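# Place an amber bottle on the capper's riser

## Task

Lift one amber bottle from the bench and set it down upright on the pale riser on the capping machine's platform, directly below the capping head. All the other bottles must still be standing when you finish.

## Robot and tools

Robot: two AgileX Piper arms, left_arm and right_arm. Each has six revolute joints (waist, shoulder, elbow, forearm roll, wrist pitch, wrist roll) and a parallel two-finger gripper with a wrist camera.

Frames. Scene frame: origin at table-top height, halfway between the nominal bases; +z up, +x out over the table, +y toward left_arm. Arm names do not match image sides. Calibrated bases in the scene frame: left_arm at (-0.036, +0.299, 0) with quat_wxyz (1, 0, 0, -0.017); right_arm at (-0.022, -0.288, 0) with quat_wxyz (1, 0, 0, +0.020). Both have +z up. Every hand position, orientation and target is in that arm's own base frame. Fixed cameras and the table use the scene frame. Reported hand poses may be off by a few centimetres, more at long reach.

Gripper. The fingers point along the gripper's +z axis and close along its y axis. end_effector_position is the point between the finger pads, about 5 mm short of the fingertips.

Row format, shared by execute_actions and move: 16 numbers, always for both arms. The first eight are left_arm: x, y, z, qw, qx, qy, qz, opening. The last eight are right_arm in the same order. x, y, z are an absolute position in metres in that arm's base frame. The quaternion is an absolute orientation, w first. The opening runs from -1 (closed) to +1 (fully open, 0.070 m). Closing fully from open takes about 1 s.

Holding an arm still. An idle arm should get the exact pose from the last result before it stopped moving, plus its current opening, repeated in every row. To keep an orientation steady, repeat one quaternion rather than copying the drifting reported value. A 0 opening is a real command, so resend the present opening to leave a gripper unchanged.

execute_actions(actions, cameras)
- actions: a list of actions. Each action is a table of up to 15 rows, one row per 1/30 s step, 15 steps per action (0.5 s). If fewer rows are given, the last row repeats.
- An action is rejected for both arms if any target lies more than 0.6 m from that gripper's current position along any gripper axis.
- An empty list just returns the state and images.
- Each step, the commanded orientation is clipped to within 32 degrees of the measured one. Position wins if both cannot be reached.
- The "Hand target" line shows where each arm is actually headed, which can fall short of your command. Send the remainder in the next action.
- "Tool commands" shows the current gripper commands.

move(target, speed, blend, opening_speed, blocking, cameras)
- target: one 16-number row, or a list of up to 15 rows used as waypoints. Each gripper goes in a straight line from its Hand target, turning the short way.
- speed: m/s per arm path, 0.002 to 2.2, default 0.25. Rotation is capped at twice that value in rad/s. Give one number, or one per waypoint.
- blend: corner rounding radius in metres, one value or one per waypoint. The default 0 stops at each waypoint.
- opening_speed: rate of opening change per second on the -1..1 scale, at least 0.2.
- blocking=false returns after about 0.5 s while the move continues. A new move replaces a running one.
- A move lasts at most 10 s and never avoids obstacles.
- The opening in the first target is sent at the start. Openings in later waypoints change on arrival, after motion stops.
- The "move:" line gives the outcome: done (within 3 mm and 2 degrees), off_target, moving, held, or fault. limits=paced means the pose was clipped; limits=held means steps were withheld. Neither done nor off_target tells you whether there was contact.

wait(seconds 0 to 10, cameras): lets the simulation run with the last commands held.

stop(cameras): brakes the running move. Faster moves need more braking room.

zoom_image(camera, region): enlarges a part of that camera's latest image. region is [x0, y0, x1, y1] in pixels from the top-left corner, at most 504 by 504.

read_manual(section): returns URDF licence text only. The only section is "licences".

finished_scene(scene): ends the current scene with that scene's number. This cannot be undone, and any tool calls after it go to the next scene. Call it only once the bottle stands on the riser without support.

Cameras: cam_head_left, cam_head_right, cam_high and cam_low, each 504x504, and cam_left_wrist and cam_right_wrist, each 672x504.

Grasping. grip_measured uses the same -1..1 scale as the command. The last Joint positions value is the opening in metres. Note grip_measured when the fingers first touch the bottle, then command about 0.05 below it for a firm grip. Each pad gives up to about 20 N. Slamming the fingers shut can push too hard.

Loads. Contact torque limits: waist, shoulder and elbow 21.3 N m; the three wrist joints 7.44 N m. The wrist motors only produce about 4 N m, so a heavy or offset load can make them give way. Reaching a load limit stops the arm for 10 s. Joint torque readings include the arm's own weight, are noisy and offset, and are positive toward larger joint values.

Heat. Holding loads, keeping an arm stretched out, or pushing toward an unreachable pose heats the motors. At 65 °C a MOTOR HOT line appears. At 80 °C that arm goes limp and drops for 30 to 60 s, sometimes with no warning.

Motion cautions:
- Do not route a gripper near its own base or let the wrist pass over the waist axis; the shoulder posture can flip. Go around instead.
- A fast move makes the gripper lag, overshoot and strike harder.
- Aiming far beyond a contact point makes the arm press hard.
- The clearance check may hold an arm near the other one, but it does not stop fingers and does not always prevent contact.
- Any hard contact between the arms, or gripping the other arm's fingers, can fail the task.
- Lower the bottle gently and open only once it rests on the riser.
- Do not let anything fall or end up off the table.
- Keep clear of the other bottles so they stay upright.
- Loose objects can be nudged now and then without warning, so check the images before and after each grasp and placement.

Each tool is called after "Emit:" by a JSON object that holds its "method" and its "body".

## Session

Emit:
{"method": "execute_actions", "body": {"actions": []}}

Scene clock: 0.00 s.
left_arm: end_effector_position=(+0.4336, +0.1940, +0.3473) grip_measured=+0.99 end_effector_quat_wxyz=(+0.494, -0.546, +0.676, +0.006) | right_arm: end_effector_position=(+0.3812, -0.1393, +0.3621) grip_measured=+0.99 end_effector_quat_wxyz=(+0.529, -0.128, +0.826, -0.148)
Joint positions: left_arm=[0.247 1.614 -1.669 0.541 0.801 -1.302 0.07] | right_arm=[-0.57 1.312 -1.314 0.705 0.664 -1.207 0.07]
Joint torques (N m): no reading
Hand target: left_arm +0.4336, +0.1940, +0.3473; +0.494, -0.546, +0.676, +0.006 | right_arm +0.3812, -0.1393, +0.3621; +0.529, -0.128, +0.826, -0.148
Tool commands: left_gripper/opening=+1.0 right_gripper/opening=+1.0

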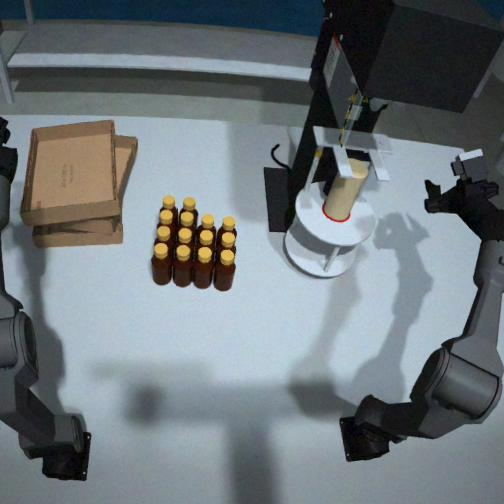

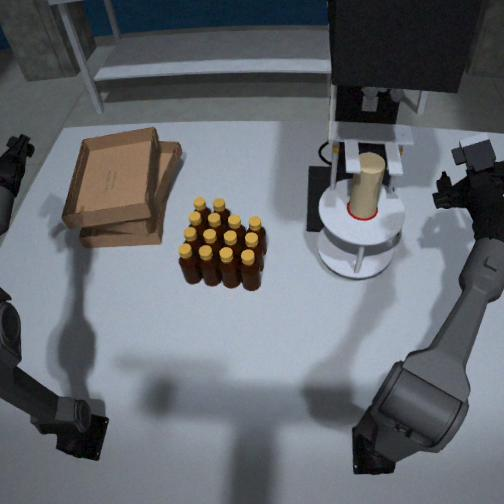

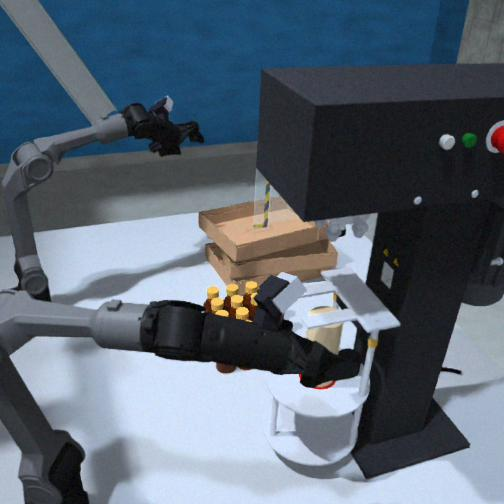

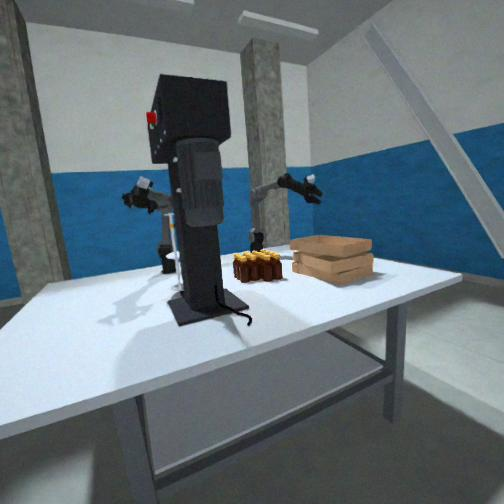

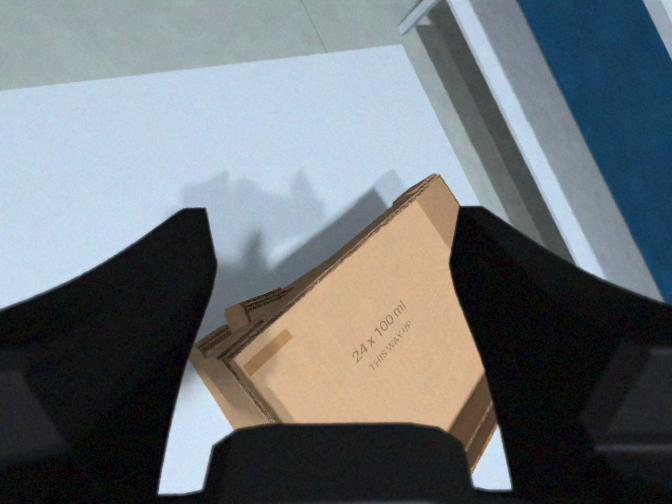

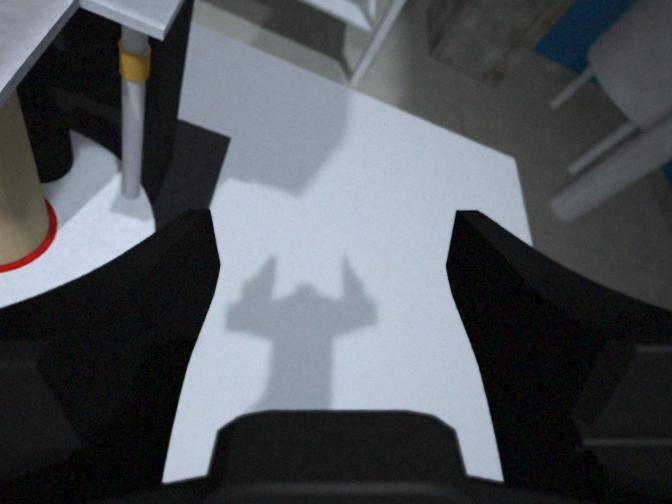

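Emit:
{"method": "move", "body": {"target": [[0.4336,0.1940,0.3473,0.494,-0.546,0.676,0.006,1,0.28,-0.13,0.37,0.529,-0.128,0.826,-0.148,1],[0.4336,0.1940,0.3473,0.494,-0.546,0.676,0.006,1,0.22,0.0,0.36,0.866,0,0.5,0,1]], "blend": 0.03, "cameras": ["cam_head_left","cam_high","cam_right_wrist"]}}

Emit:
{"method": "zoom_image", "body": {"camera": "cam_right_wrist", "region": [84, 0, 588, 504]}}

Scene clock: 18.50 s.
left_arm: end_effector_position=(+0.4337, +0.1939, +0.3472) grip_measured=+0.99 end_effector_quat_wxyz=(+0.494, -0.546, +0.676, +0.006) | right_arm: end_effector_position=(+0.2194, +0.0000, +0.3603) grip_measured=+0.99 end_effector_quat_wxyz=(+0.773, -0.005, +0.635, +0.003)
Joint positions: left_arm=[0.247 1.614 -1.669 0.54 0.801 -1.301 0.07] | right_arm=[-0.977 0.407 -0.42 1.738 0.981 -1.584 0.07]
Joint torques (N m): left_arm=[0.29 -7.01 -8.06 0.11 -0.54 0.08] | right_arm=[0.19 2.05 -4.28 0.77 0.01 -0.19]
Hand target: left_arm +0.4336, +0.1940, +0.3473; +0.494, -0.546, +0.676, +0.006 | right_arm +0.2195, +0.0000, +0.3602; +0.773, -0.005, +0.635, +0.003
Off the commanded pose: left_arm 0.000 m, 0 deg | right_arm 0.001 m, 19 deg.
joint sent to its limit (right arm) — joint 4 (forearm roll), upper limit. The joint targets are off in orientation, not in position.
move: off_target (right_arm)
Images, in order (width x height): cam_head_left 504x504, cam_high 504x504, cam_right_wrist 672x504.

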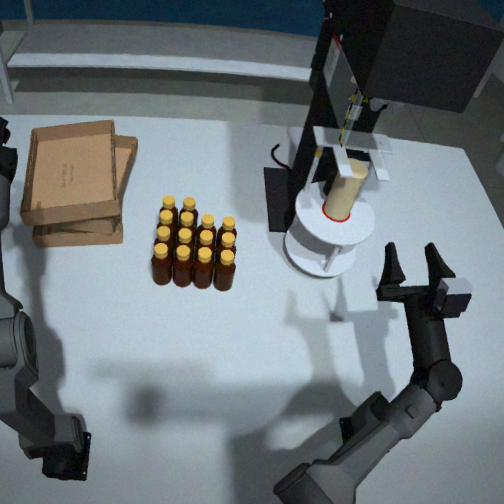

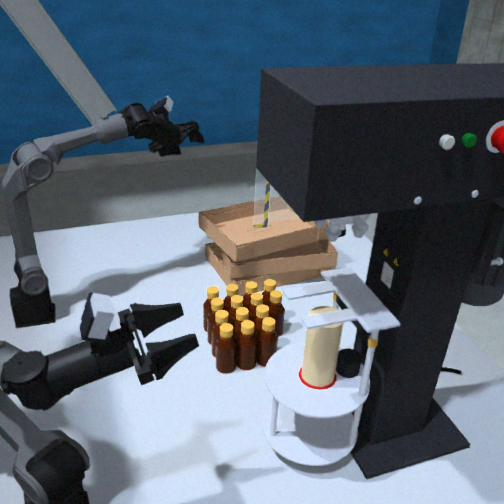

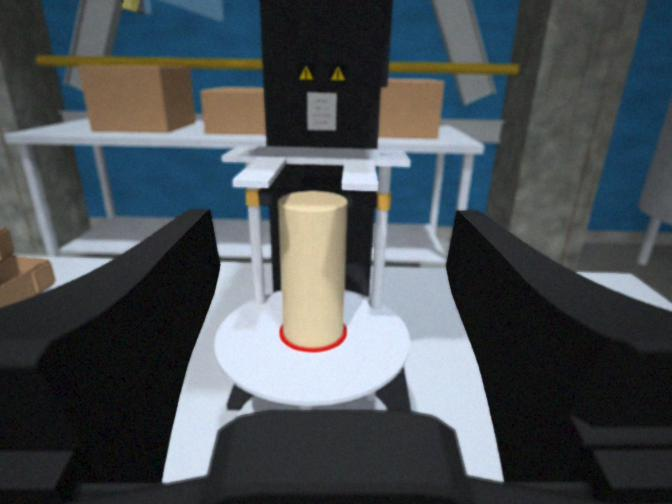

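Scaled by 1.000.

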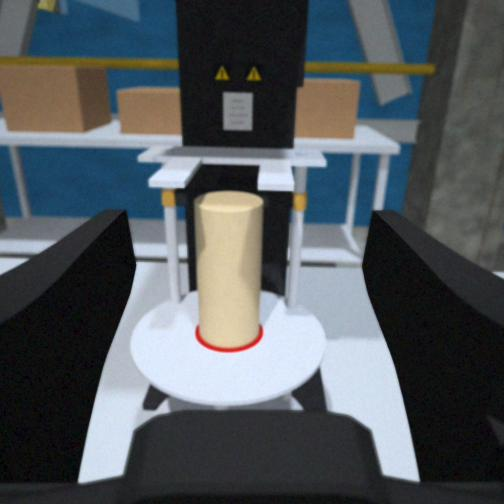

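Emit:
{"method": "move", "body": {"target": [[0.4336,0.1940,0.3473,0.494,-0.546,0.676,0.006,1,0.25,0.18,0.30,0.5016,-0.3023,0.7874,0.1926,0.4],[0.4336,0.1940,0.3473,0.494,-0.546,0.676,0.006,1,0.34,0.26,0.21,0.5016,-0.3023,0.7874,0.1926,0.4]], "blend": 0.05, "cameras": ["cam_head_left","cam_high","cam_right_wrist"]}}

Emit:
{"method": "zoom_image", "body": {"camera": "cam_right_wrist", "region": [84, 0, 588, 504]}}

Scene clock: 43.27 s.
left_arm: end_effector_position=(+0.4337, +0.1939, +0.3472) grip_measured=+0.99 end_effector_quat_wxyz=(+0.494, -0.546, +0.676, +0.006) | right_arm: end_effector_position=(+0.3400, +0.2603, +0.2103) grip_measured=+0.40 end_effector_quat_wxyz=(+0.482, -0.300, +0.805, +0.172)
Joint positions: left_arm=[0.247 1.614 -1.669 0.54 0.801 -1.301 0.07] | right_arm=[0.614 1.433 -0.883 1.136 0.084 -1.189 0.049]
Joint torques (N m): left_arm=[0.27 -7.07 -7.98 0.18 -0.56 0.03] | right_arm=[-0.02 -4.57 -4.4 -0.01 -0.54 0.05]
Hand target: left_arm +0.4336, +0.1940, +0.3473; +0.494, -0.546, +0.676, +0.006 | right_arm +0.3399, +0.2601, +0.2104; +0.482, -0.300, +0.805, +0.172
Off the commanded pose: left_arm 0.000 m, 0 deg | right_arm 0.000 m, 4 deg.
move: off_target (right_arm)
Images, in order (width x height): cam_head_left 504x504, cam_high 504x504, cam_right_wrist 672x504.

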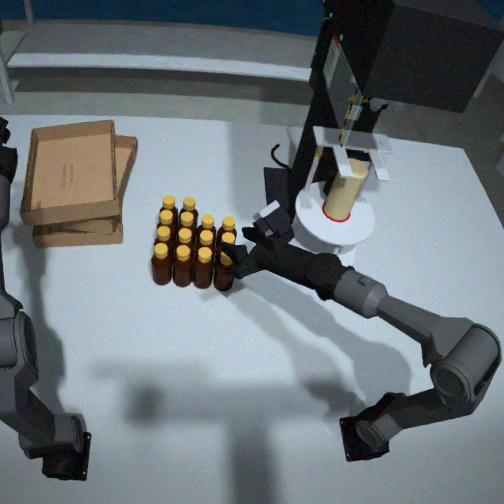

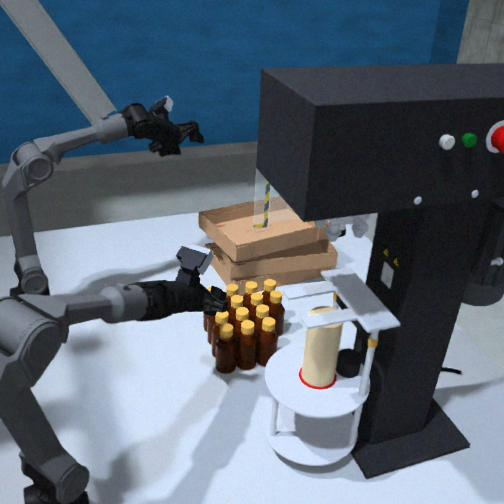

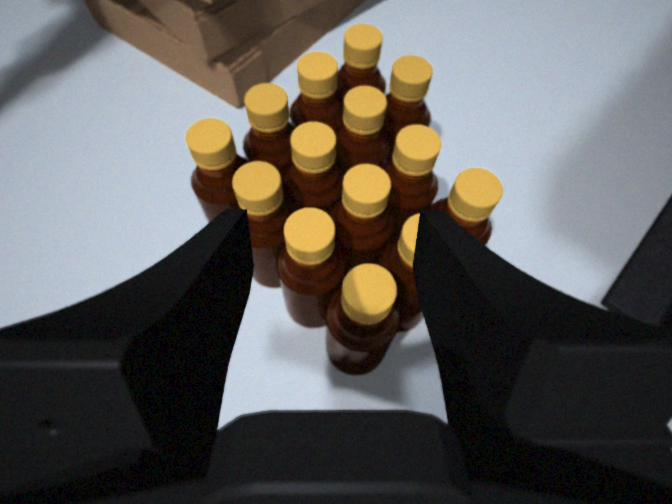

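Scaled by 1.000.

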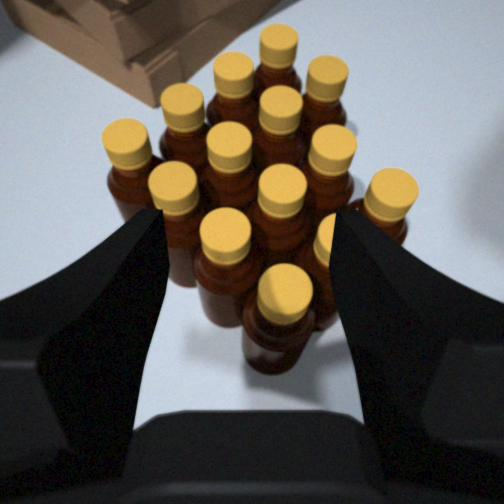

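Emit:
{"method": "move", "body": {"target": [0.4336,0.1940,0.3473,0.494,-0.546,0.676,0.006,1,0.345,0.245,0.18,0.6288,-0.2541,0.6983,0.2288,0.3], "cameras": ["cam_head_left","cam_high","cam_right_wrist"]}}

Emit:
{"method": "zoom_image", "body": {"camera": "cam_right_wrist", "region": [84, 0, 588, 504]}}

Scene clock: 65.27 s.
left_arm: end_effector_position=(+0.4337, +0.1939, +0.3472) grip_measured=+0.99 end_effector_quat_wxyz=(+0.494, -0.546, +0.676, +0.006) | right_arm: end_effector_position=(+0.3451, +0.2446, +0.1799) grip_measured=+0.30 end_effector_quat_wxyz=(+0.629, -0.254, +0.699, +0.229)
Joint positions: left_arm=[0.247 1.614 -1.669 0.54 0.801 -1.301 0.07] | right_arm=[0.53 1.616 -0.522 -0.211 -0.911 0.113 0.045]
Joint torques (N m): left_arm=[0.16 -6.88 -7.76 0.25 -0.56 0] | right_arm=[0.89 -3.61 -4.63 0.01 -1.12 -0.16]
Hand target: left_arm +0.4336, +0.1940, +0.3473; +0.494, -0.546, +0.676, +0.006 | right_arm +0.3450, +0.2450, +0.1800; +0.629, -0.254, +0.698, +0.229
Off the commanded pose: left_arm 0.000 m, 0 deg | right_arm 0.000 m, 0 deg.
move: done
Images, in order (width x height): cam_head_left 504x504, cam_high 504x504, cam_right_wrist 672x504.

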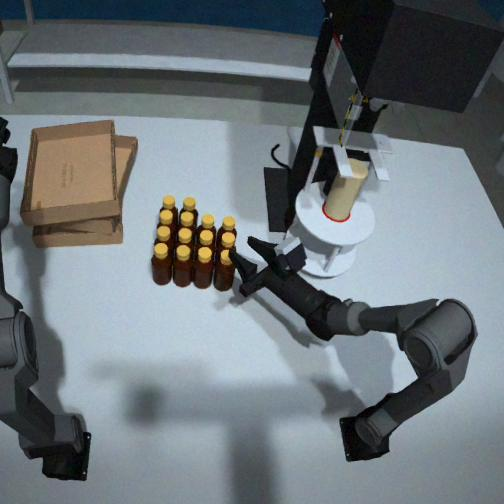

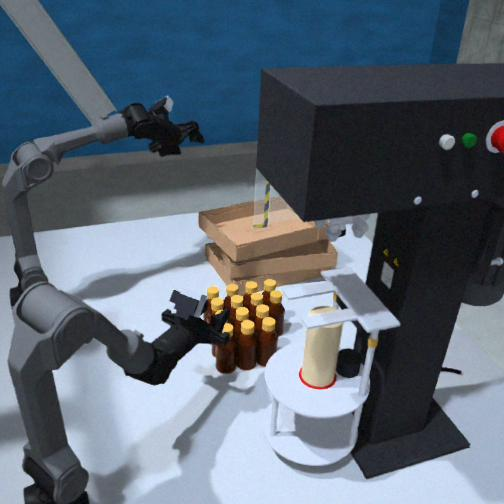

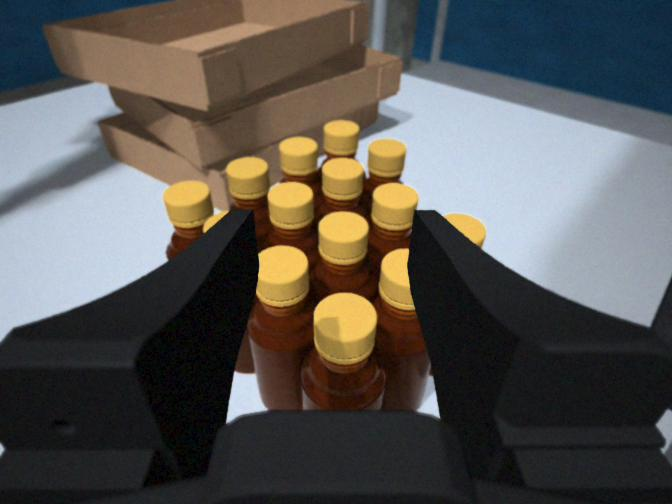

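Scaled by 1.000.

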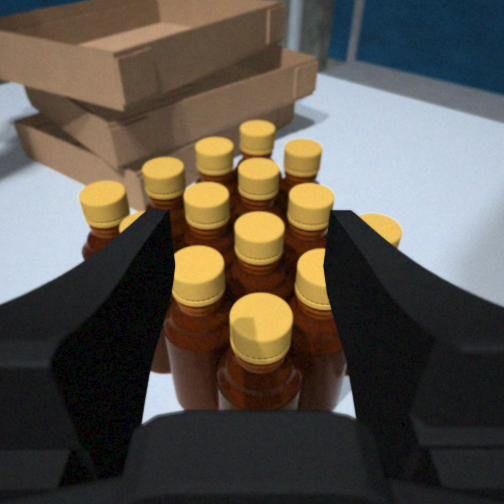

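Emit:
{"method": "move", "body": {"target": [[0.4336,0.1940,0.3473,0.494,-0.546,0.676,0.006,1,0.3725,0.2625,0.155,0.6288,-0.2541,0.6983,0.2288,0.3],[0.4336,0.1940,0.3473,0.494,-0.546,0.676,0.006,1,0.3725,0.2625,0.118,0.6288,-0.2541,0.6983,0.2288,0.3]], "speed": [0.1,0.04], "cameras": ["cam_head_left","cam_right_wrist"]}}

Emit:
{"method": "zoom_image", "body": {"camera": "cam_right_wrist", "region": [84, 0, 588, 504]}}

Scene clock: 75.10 s.
left_arm: end_effector_position=(+0.4337, +0.1939, +0.3472) grip_measured=+0.99 end_effector_quat_wxyz=(+0.494, -0.546, +0.676, +0.006) | right_arm: end_effector_position=(+0.3727, +0.2622, +0.1177) grip_measured=+0.30 end_effector_quat_wxyz=(+0.629, -0.254, +0.698, +0.229)
Joint positions: left_arm=[0.247 1.614 -1.669 0.54 0.801 -1.301 0.07] | right_arm=[0.535 1.94 -0.598 -0.177 -1.154 0.055 0.045]
Joint torques (N m): left_arm=[0.17 -6.87 -7.74 0.28 -0.6 -0.02] | right_arm=[1.11 -5.37 -2.42 0.01 -1.05 -0.17]
Hand target: left_arm +0.4336, +0.1940, +0.3473; +0.494, -0.546, +0.676, +0.006 | right_arm +0.3725, +0.2625, +0.1180; +0.629, -0.254, +0.698, +0.229
Off the commanded pose: left_arm 0.000 m, 0 deg | right_arm 0.000 m, 0 deg.
move: done
Images, in order (width x height): cam_head_left 504x504, cam_right_wrist 672x504.

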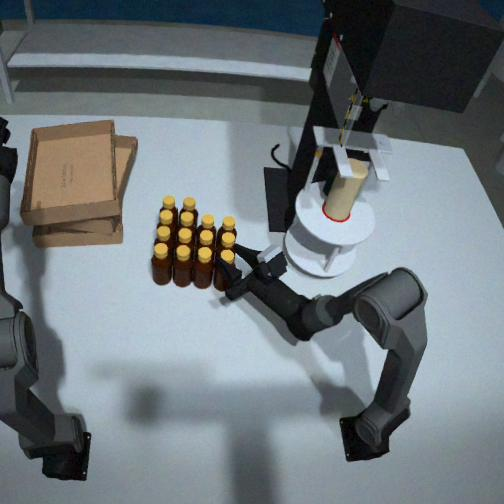

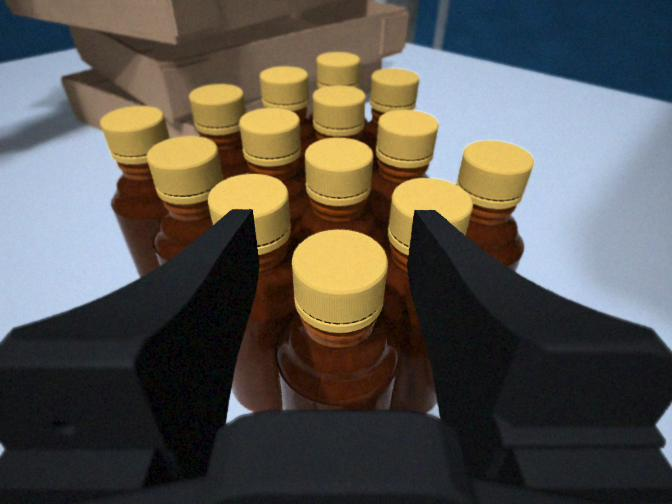

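Scaled by 1.000.

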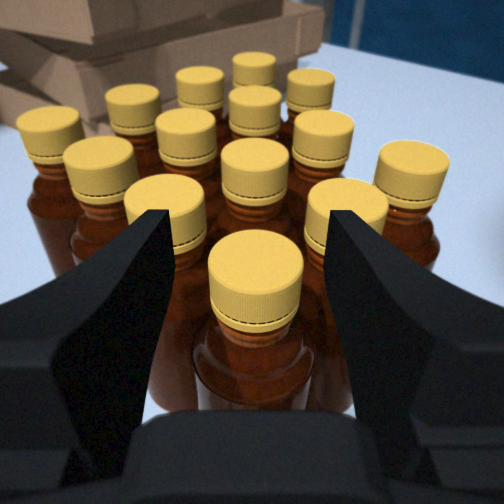

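Emit:
{"method": "move", "body": {"target": [[0.4336,0.1940,0.3473,0.494,-0.546,0.676,0.006,1,0.3742,0.2624,0.104,0.6288,-0.2541,0.6983,0.2288,0.3],[0.4336,0.1940,0.3473,0.494,-0.546,0.676,0.006,1,0.3742,0.2624,0.104,0.6288,-0.2541,0.6983,0.2288,-0.32]], "speed": 0.04, "opening_speed": 0.6, "cameras": ["cam_head_left","cam_right_wrist"]}}

Scene clock: 85.07 s.
left_arm: end_effector_position=(+0.4337, +0.1939, +0.3472) grip_measured=+0.99 end_effector_quat_wxyz=(+0.494, -0.546, +0.676, +0.006) | right_arm: end_effector_position=(+0.3741, +0.2625, +0.1037) grip_measured=-0.19 end_effector_quat_wxyz=(+0.629, -0.254, +0.698, +0.229)
Joint positions: left_arm=[0.247 1.614 -1.669 0.54 0.801 -1.301 0.07] | right_arm=[0.532 1.999 -0.601 -0.177 -1.21 0.046 0.028]
Joint torques (N m): left_arm=[0.14 -6.91 -7.77 0.27 -0.63 -0.05] | right_arm=[0.3 -5.86 -3.32 -0.11 -1.07 -0.13]
Hand target: left_arm +0.4336, +0.1940, +0.3473; +0.494, -0.546, +0.676, +0.006 | right_arm +0.3742, +0.2624, +0.1040; +0.629, -0.254, +0.698, +0.229
Off the commanded pose: left_arm 0.000 m, 0 deg | right_arm 0.000 m, 0 deg.
move: done
Images, in order (width x height): cam_head_left 504x504, cam_right_wrist 672x504.

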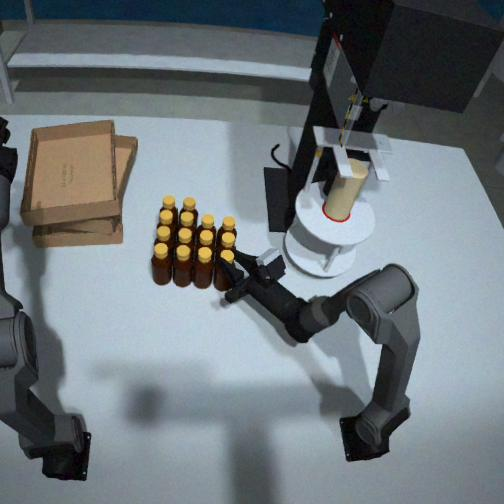

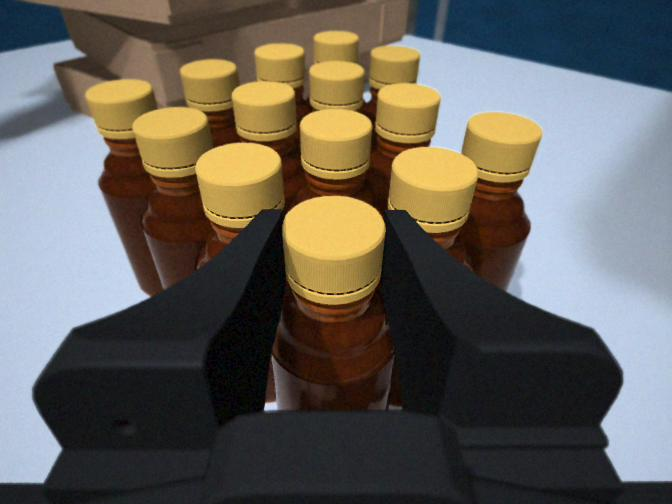

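Emit:
{"method": "move", "body": {"target": [[0.4336,0.1940,0.3473,0.494,-0.546,0.676,0.006,1,0.3742,0.2624,0.25,0.6288,-0.2541,0.6983,0.2288,-0.32],[0.4336,0.1940,0.3473,0.494,-0.546,0.676,0.006,1,0.31,0.09,0.36,0.6691,0,0.7431,0,-0.32]], "speed": [0.1,0.15], "blend": 0.03}}

Emit:
{"method": "zoom_image", "body": {"camera": "cam_right_wrist", "region": [168, 0, 672, 504]}}

Scene clock: 96.20 s.
left_arm: end_effector_position=(+0.4337, +0.1939, +0.3472) grip_measured=+0.99 end_effector_quat_wxyz=(+0.494, -0.546, +0.676, +0.006) | right_arm: end_effector_position=(+0.3099, +0.0898, +0.3604) grip_measured=-0.19 end_effector_quat_wxyz=(+0.669, +0.000, +0.743, +0.000)
Joint positions: left_arm=[0.247 1.614 -1.669 0.54 0.801 -1.301 0.07] | right_arm=[0.788 0.981 -0.823 1.647 -0.786 -1.575 0.028]
Joint torques (N m): left_arm=[0.18 -6.83 -7.63 0.27 -0.65 -0.06] | right_arm=[0.83 -0.85 -5.3 -1.22 0.02 0.01]
Hand target: left_arm +0.4336, +0.1940, +0.3473; +0.494, -0.546, +0.676, +0.006 | right_arm +0.3100, +0.0900, +0.3600; +0.669, +0.000, +0.743, +0.000
Off the commanded pose: left_arm 0.000 m, 0 deg | right_arm 0.000 m, 0 deg.
move: done

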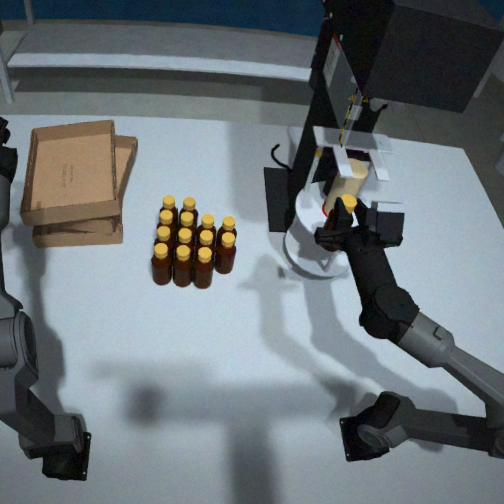

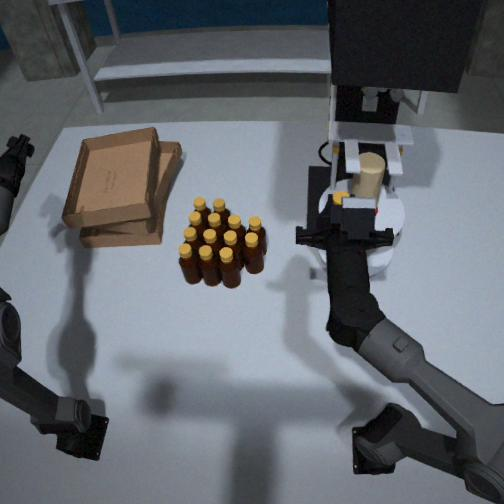

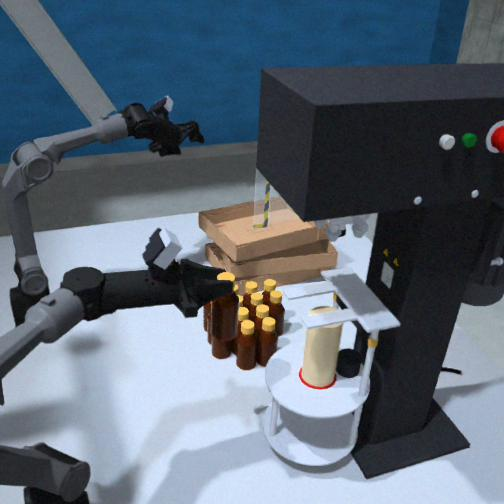

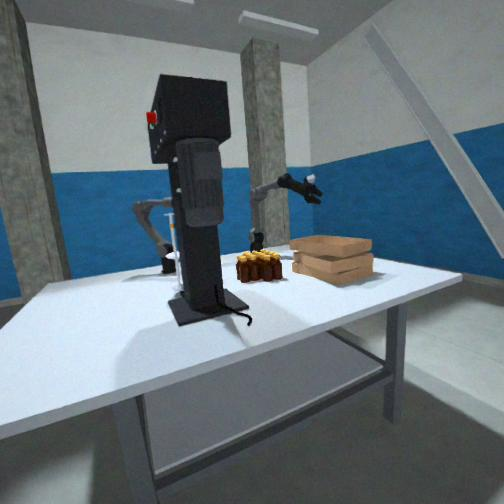

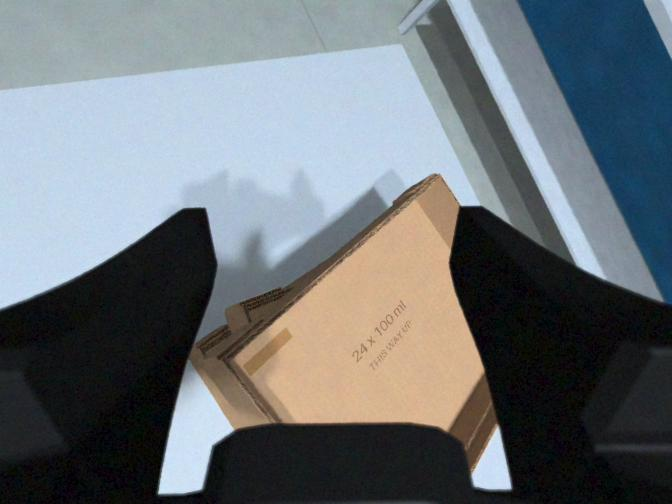

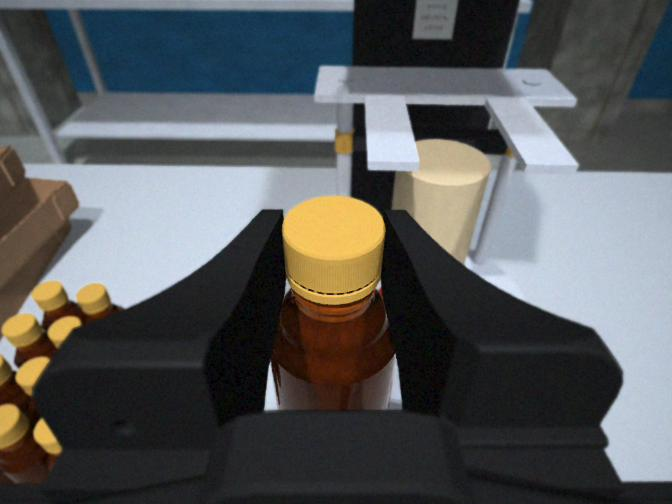

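Scaled by 1.000.

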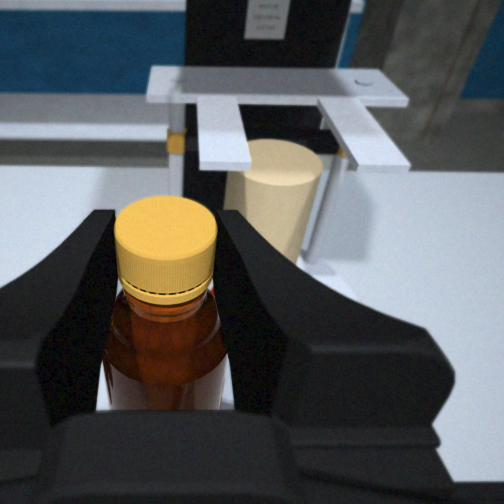

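Emit:
{"method": "move", "body": {"target": [[0.4336,0.1940,0.3473,0.494,-0.546,0.676,0.006,1,0.33,0.0292,0.4175,0.6689,0.0195,0.7428,-0.0175,-0.32],[0.4336,0.1940,0.3473,0.494,-0.546,0.676,0.006,1,0.415,0.0248,0.4175,0.6689,0.0195,0.7428,-0.0175,-0.32]], "speed": [0.12,0.05]}}

Emit:
{"method": "zoom_image", "body": {"camera": "cam_head_left", "region": [270, 80, 410, 220]}}

Emit:
{"method": "zoom_image", "body": {"camera": "cam_head_right", "region": [290, 80, 430, 220]}}

Emit:
{"method": "zoom_image", "body": {"camera": "cam_high", "region": [240, 200, 420, 380]}}

Scene clock: 124.17 s.
left_arm: end_effector_position=(+0.4337, +0.1939, +0.3472) grip_measured=+0.99 end_effector_quat_wxyz=(+0.494, -0.546, +0.676, +0.006) | right_arm: end_effector_position=(+0.4154, +0.0247, +0.4169) grip_measured=-0.19 end_effector_quat_wxyz=(+0.692, +0.023, +0.721, -0.024)
Joint positions: left_arm=[0.247 1.614 -1.669 0.54 0.801 -1.301 0.07] | right_arm=[0.2 1.25 -1.166 1.739 -0.27 -1.735 0.028]
Joint torques (N m): left_arm=[-0.04 -6.68 -7.52 0.25 -0.68 -0.05] | right_arm=[0.49 -3.88 -6.52 -0.26 0.66 0.15]
Hand target: left_arm +0.4336, +0.1940, +0.3473; +0.494, -0.546, +0.676, +0.006 | right_arm +0.4150, +0.0249, +0.4172; +0.692, +0.023, +0.721, -0.023
Off the commanded pose: left_arm 0.000 m, 0 deg | right_arm 0.001 m, 4 deg.
joint sent to its limit (right arm) — joint 4 (forearm roll), upper limit. The joint targets are off in orientation, not in position.
move: off_target (right_arm)

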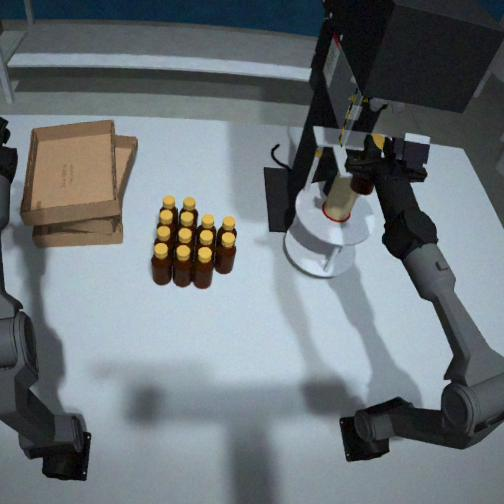

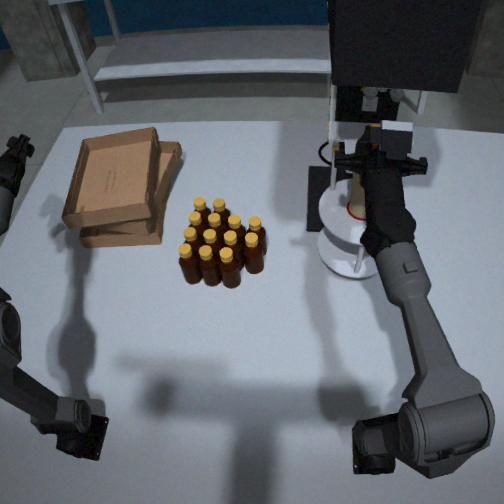

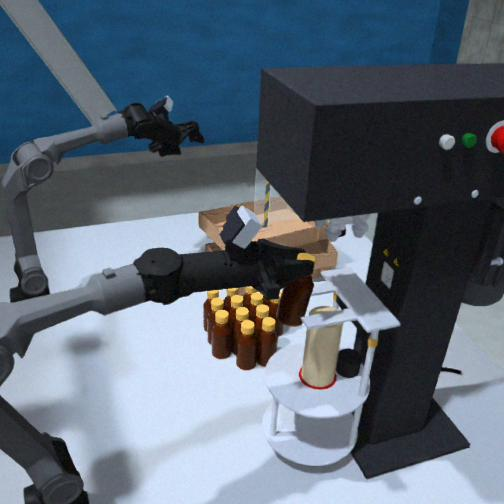

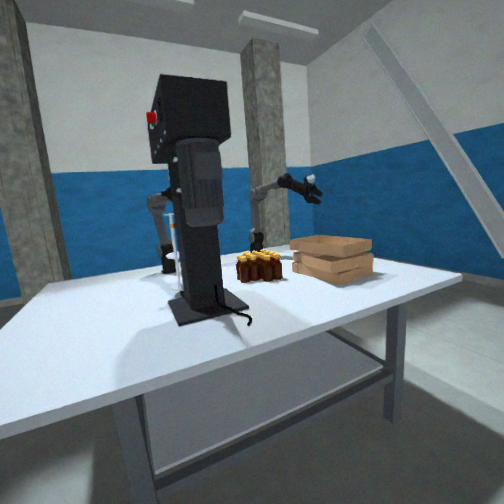

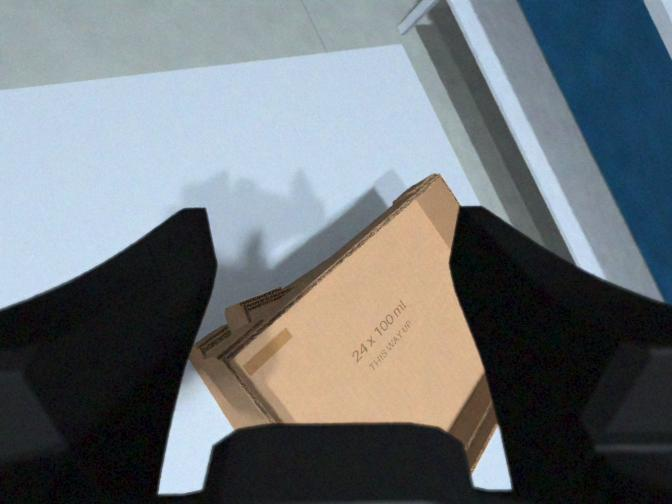

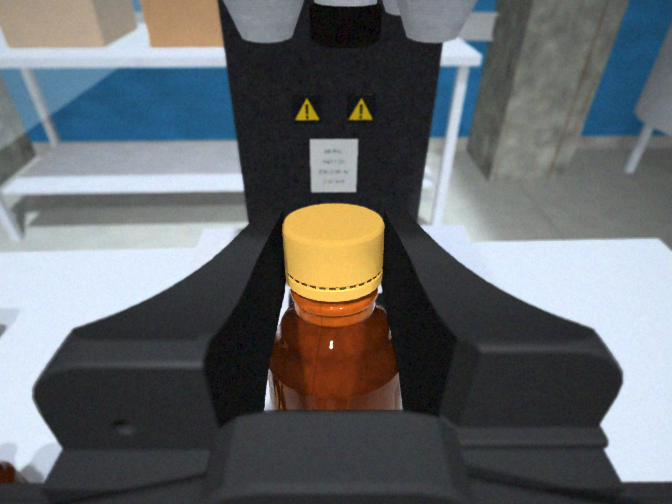

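Scaled by 3.600.

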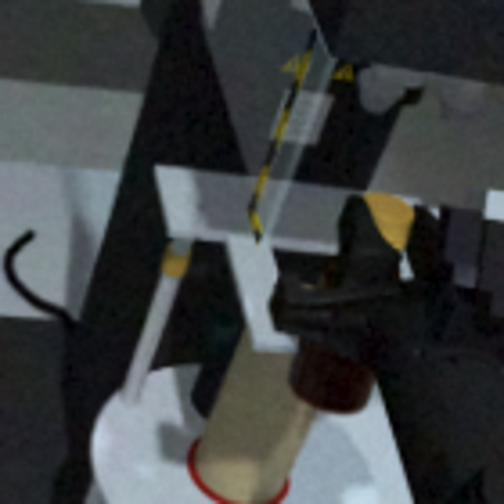

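Scaled by 3.600.

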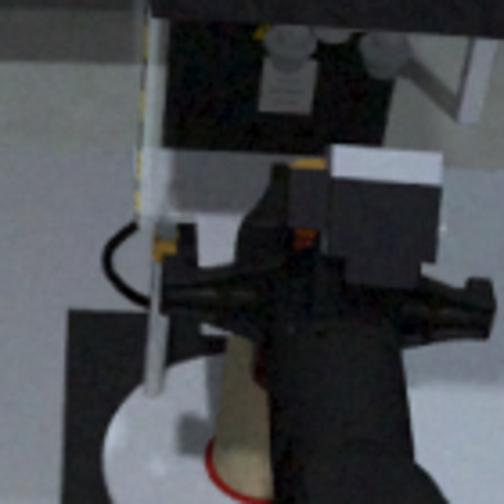

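Scaled by 2.800.

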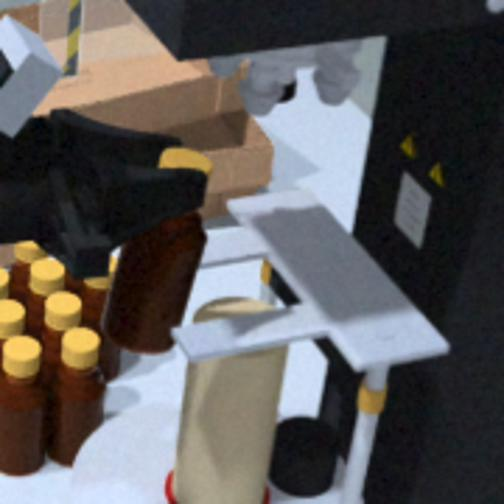

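Emit:
{"method": "move", "body": {"target": [[0.4336,0.1940,0.3473,0.494,-0.546,0.676,0.006,1,0.33,0.0292,0.4175,0.6689,0.0195,0.7428,-0.0175,-0.32],[0.4336,0.1940,0.3473,0.494,-0.546,0.676,0.006,1,0.29,0.03,0.31,0.6685,-0.0324,0.7424,0.0292,-0.32]], "speed": [0.06,0.12], "cameras": ["cam_high"]}}

Scene clock: 146.90 s.
left_arm: end_effector_position=(+0.4337, +0.1939, +0.3472) grip_measured=+0.99 end_effector_quat_wxyz=(+0.494, -0.546, +0.676, +0.006) | right_arm: end_effector_position=(+0.2899, +0.0297, +0.3102) grip_measured=-0.19 end_effector_quat_wxyz=(+0.664, -0.033, +0.747, +0.029)
Joint positions: left_arm=[0.247 1.614 -1.669 0.54 0.801 -1.301 0.07] | right_arm=[0.144 0.75 -0.545 1.588 -0.055 -1.581 0.028]
Joint torques (N m): left_arm=[-0.16 -6.71 -7.29 0.23 -0.72 -0.07] | right_arm=[0.81 -0.72 -6.74 -0.13 -0.23 -0.21]
Hand target: left_arm +0.4336, +0.1940, +0.3473; +0.494, -0.546, +0.676, +0.006 | right_arm +0.2898, +0.0299, +0.3102; +0.664, -0.033, +0.747, +0.030
Off the commanded pose: left_arm 0.000 m, 0 deg | right_arm 0.000 m, 1 deg.
move: done
Images, in order (width x height): cam_high 504x504.

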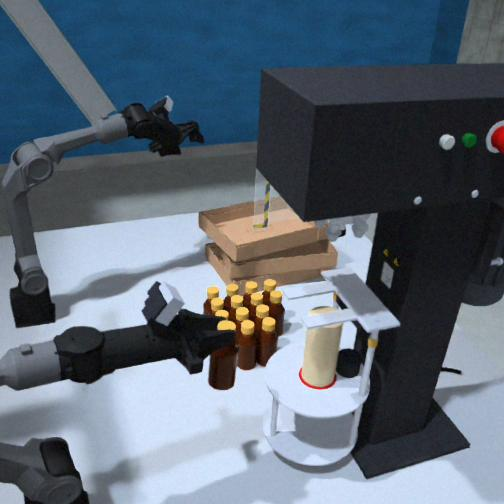

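Emit:
{"method": "move", "body": {"target": [[0.4336,0.1940,0.3473,0.494,-0.546,0.676,0.006,1,0.34,0.10,0.36,0.6463,-0.1923,0.7178,0.1732,-0.32],[0.4336,0.1940,0.3473,0.494,-0.546,0.676,0.006,1,0.34,0.06,0.39,0.46,-0.0773,0.8836,0.0403,-0.32]], "speed": [0.12,0.2], "cameras": ["cam_high"]}}

Scene clock: 179.17 s.
left_arm: end_effector_position=(+0.4337, +0.1939, +0.3472) grip_measured=+0.99 end_effector_quat_wxyz=(+0.494, -0.546, +0.676, +0.006) | right_arm: end_effector_position=(+0.3399, +0.0603, +0.3900) grip_measured=-0.19 end_effector_quat_wxyz=(+0.460, -0.077, +0.884, +0.041)
Joint positions: left_arm=[0.247 1.614 -1.669 0.54 0.801 -1.301 0.07] | right_arm=[0.175 1.223 -1.526 0 1.002 0.001 0.028]
Joint torques (N m): left_arm=[-0.14 -6.68 -7.24 0.22 -0.74 -0.07] | right_arm=[0.01 -2.75 -5.49 -0.12 -1.55 -0.15]
Hand target: left_arm +0.4336, +0.1940, +0.3473; +0.494, -0.546, +0.676, +0.006 | right_arm +0.3400, +0.0600, +0.3900; +0.460, -0.077, +0.884, +0.040
Off the commanded pose: left_arm 0.000 m, 0 deg | right_arm 0.000 m, 0 deg.
move: done
Images, in order (width x height): cam_high 504x504.

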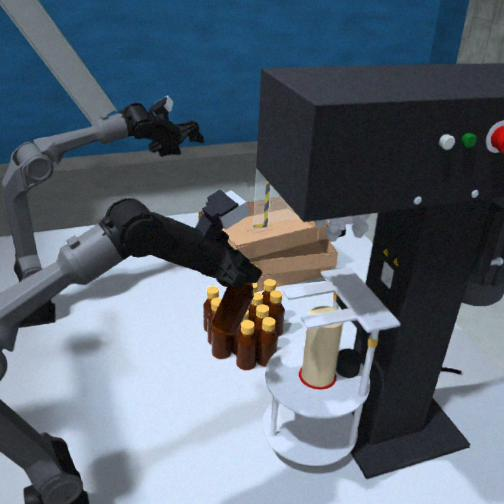

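Emit:
{"method": "move", "body": {"target": [0.4336,0.1940,0.3473,0.494,-0.546,0.676,0.006,1,0.345,0.0285,0.4175,0.6687,-0.0300,0.7425,0.0263,-0.32], "speed": 0.15, "cameras": ["cam_high","cam_right_wrist"]}}

Emit:
{"method": "zoom_image", "body": {"camera": "cam_high", "region": [160, 200, 400, 420]}}

Scene clock: 188.17 s.
left_arm: end_effector_position=(+0.4337, +0.1939, +0.3472) grip_measured=+0.99 end_effector_quat_wxyz=(+0.494, -0.546, +0.676, +0.006) | right_arm: end_effector_position=(+0.3452, +0.0286, +0.4171) grip_measured=-0.19 end_effector_quat_wxyz=(+0.669, -0.030, +0.743, +0.026)
Joint positions: left_arm=[0.247 1.614 -1.669 0.54 0.801 -1.301 0.07] | right_arm=[0.087 1.004 -1.064 -0.03 0.252 0.029 0.028]
Joint torques (N m): left_arm=[-0.26 -6.68 -7.17 0.21 -0.77 -0.07] | right_arm=[0.18 -2.71 -6.92 -0.1 -1.64 -0.05]
Hand target: left_arm +0.4336, +0.1940, +0.3473; +0.494, -0.546, +0.676, +0.006 | right_arm +0.3450, +0.0285, +0.4175; +0.669, -0.030, +0.742, +0.026
Off the commanded pose: left_arm 0.000 m, 0 deg | right_arm 0.000 m, 0 deg.
move: done
Images, in order (width x height): cam_high 504x504, cam_right_wrist 672x504.

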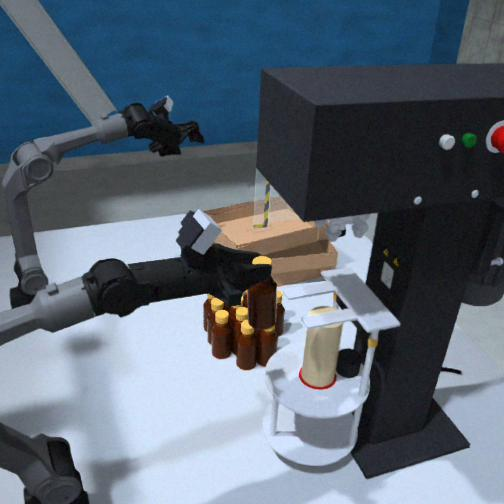

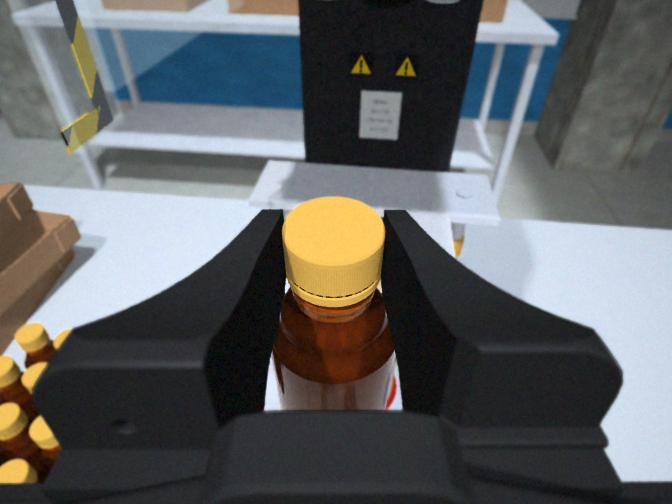

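Scaled by 2.100.

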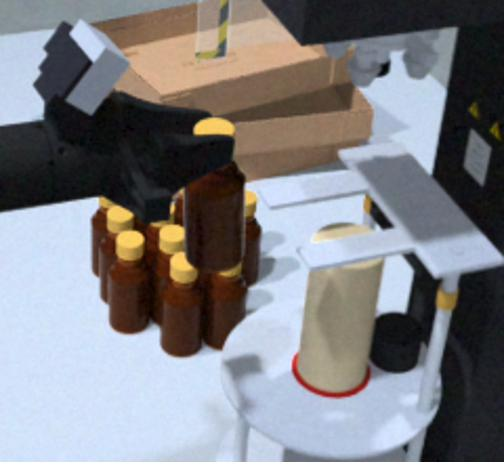

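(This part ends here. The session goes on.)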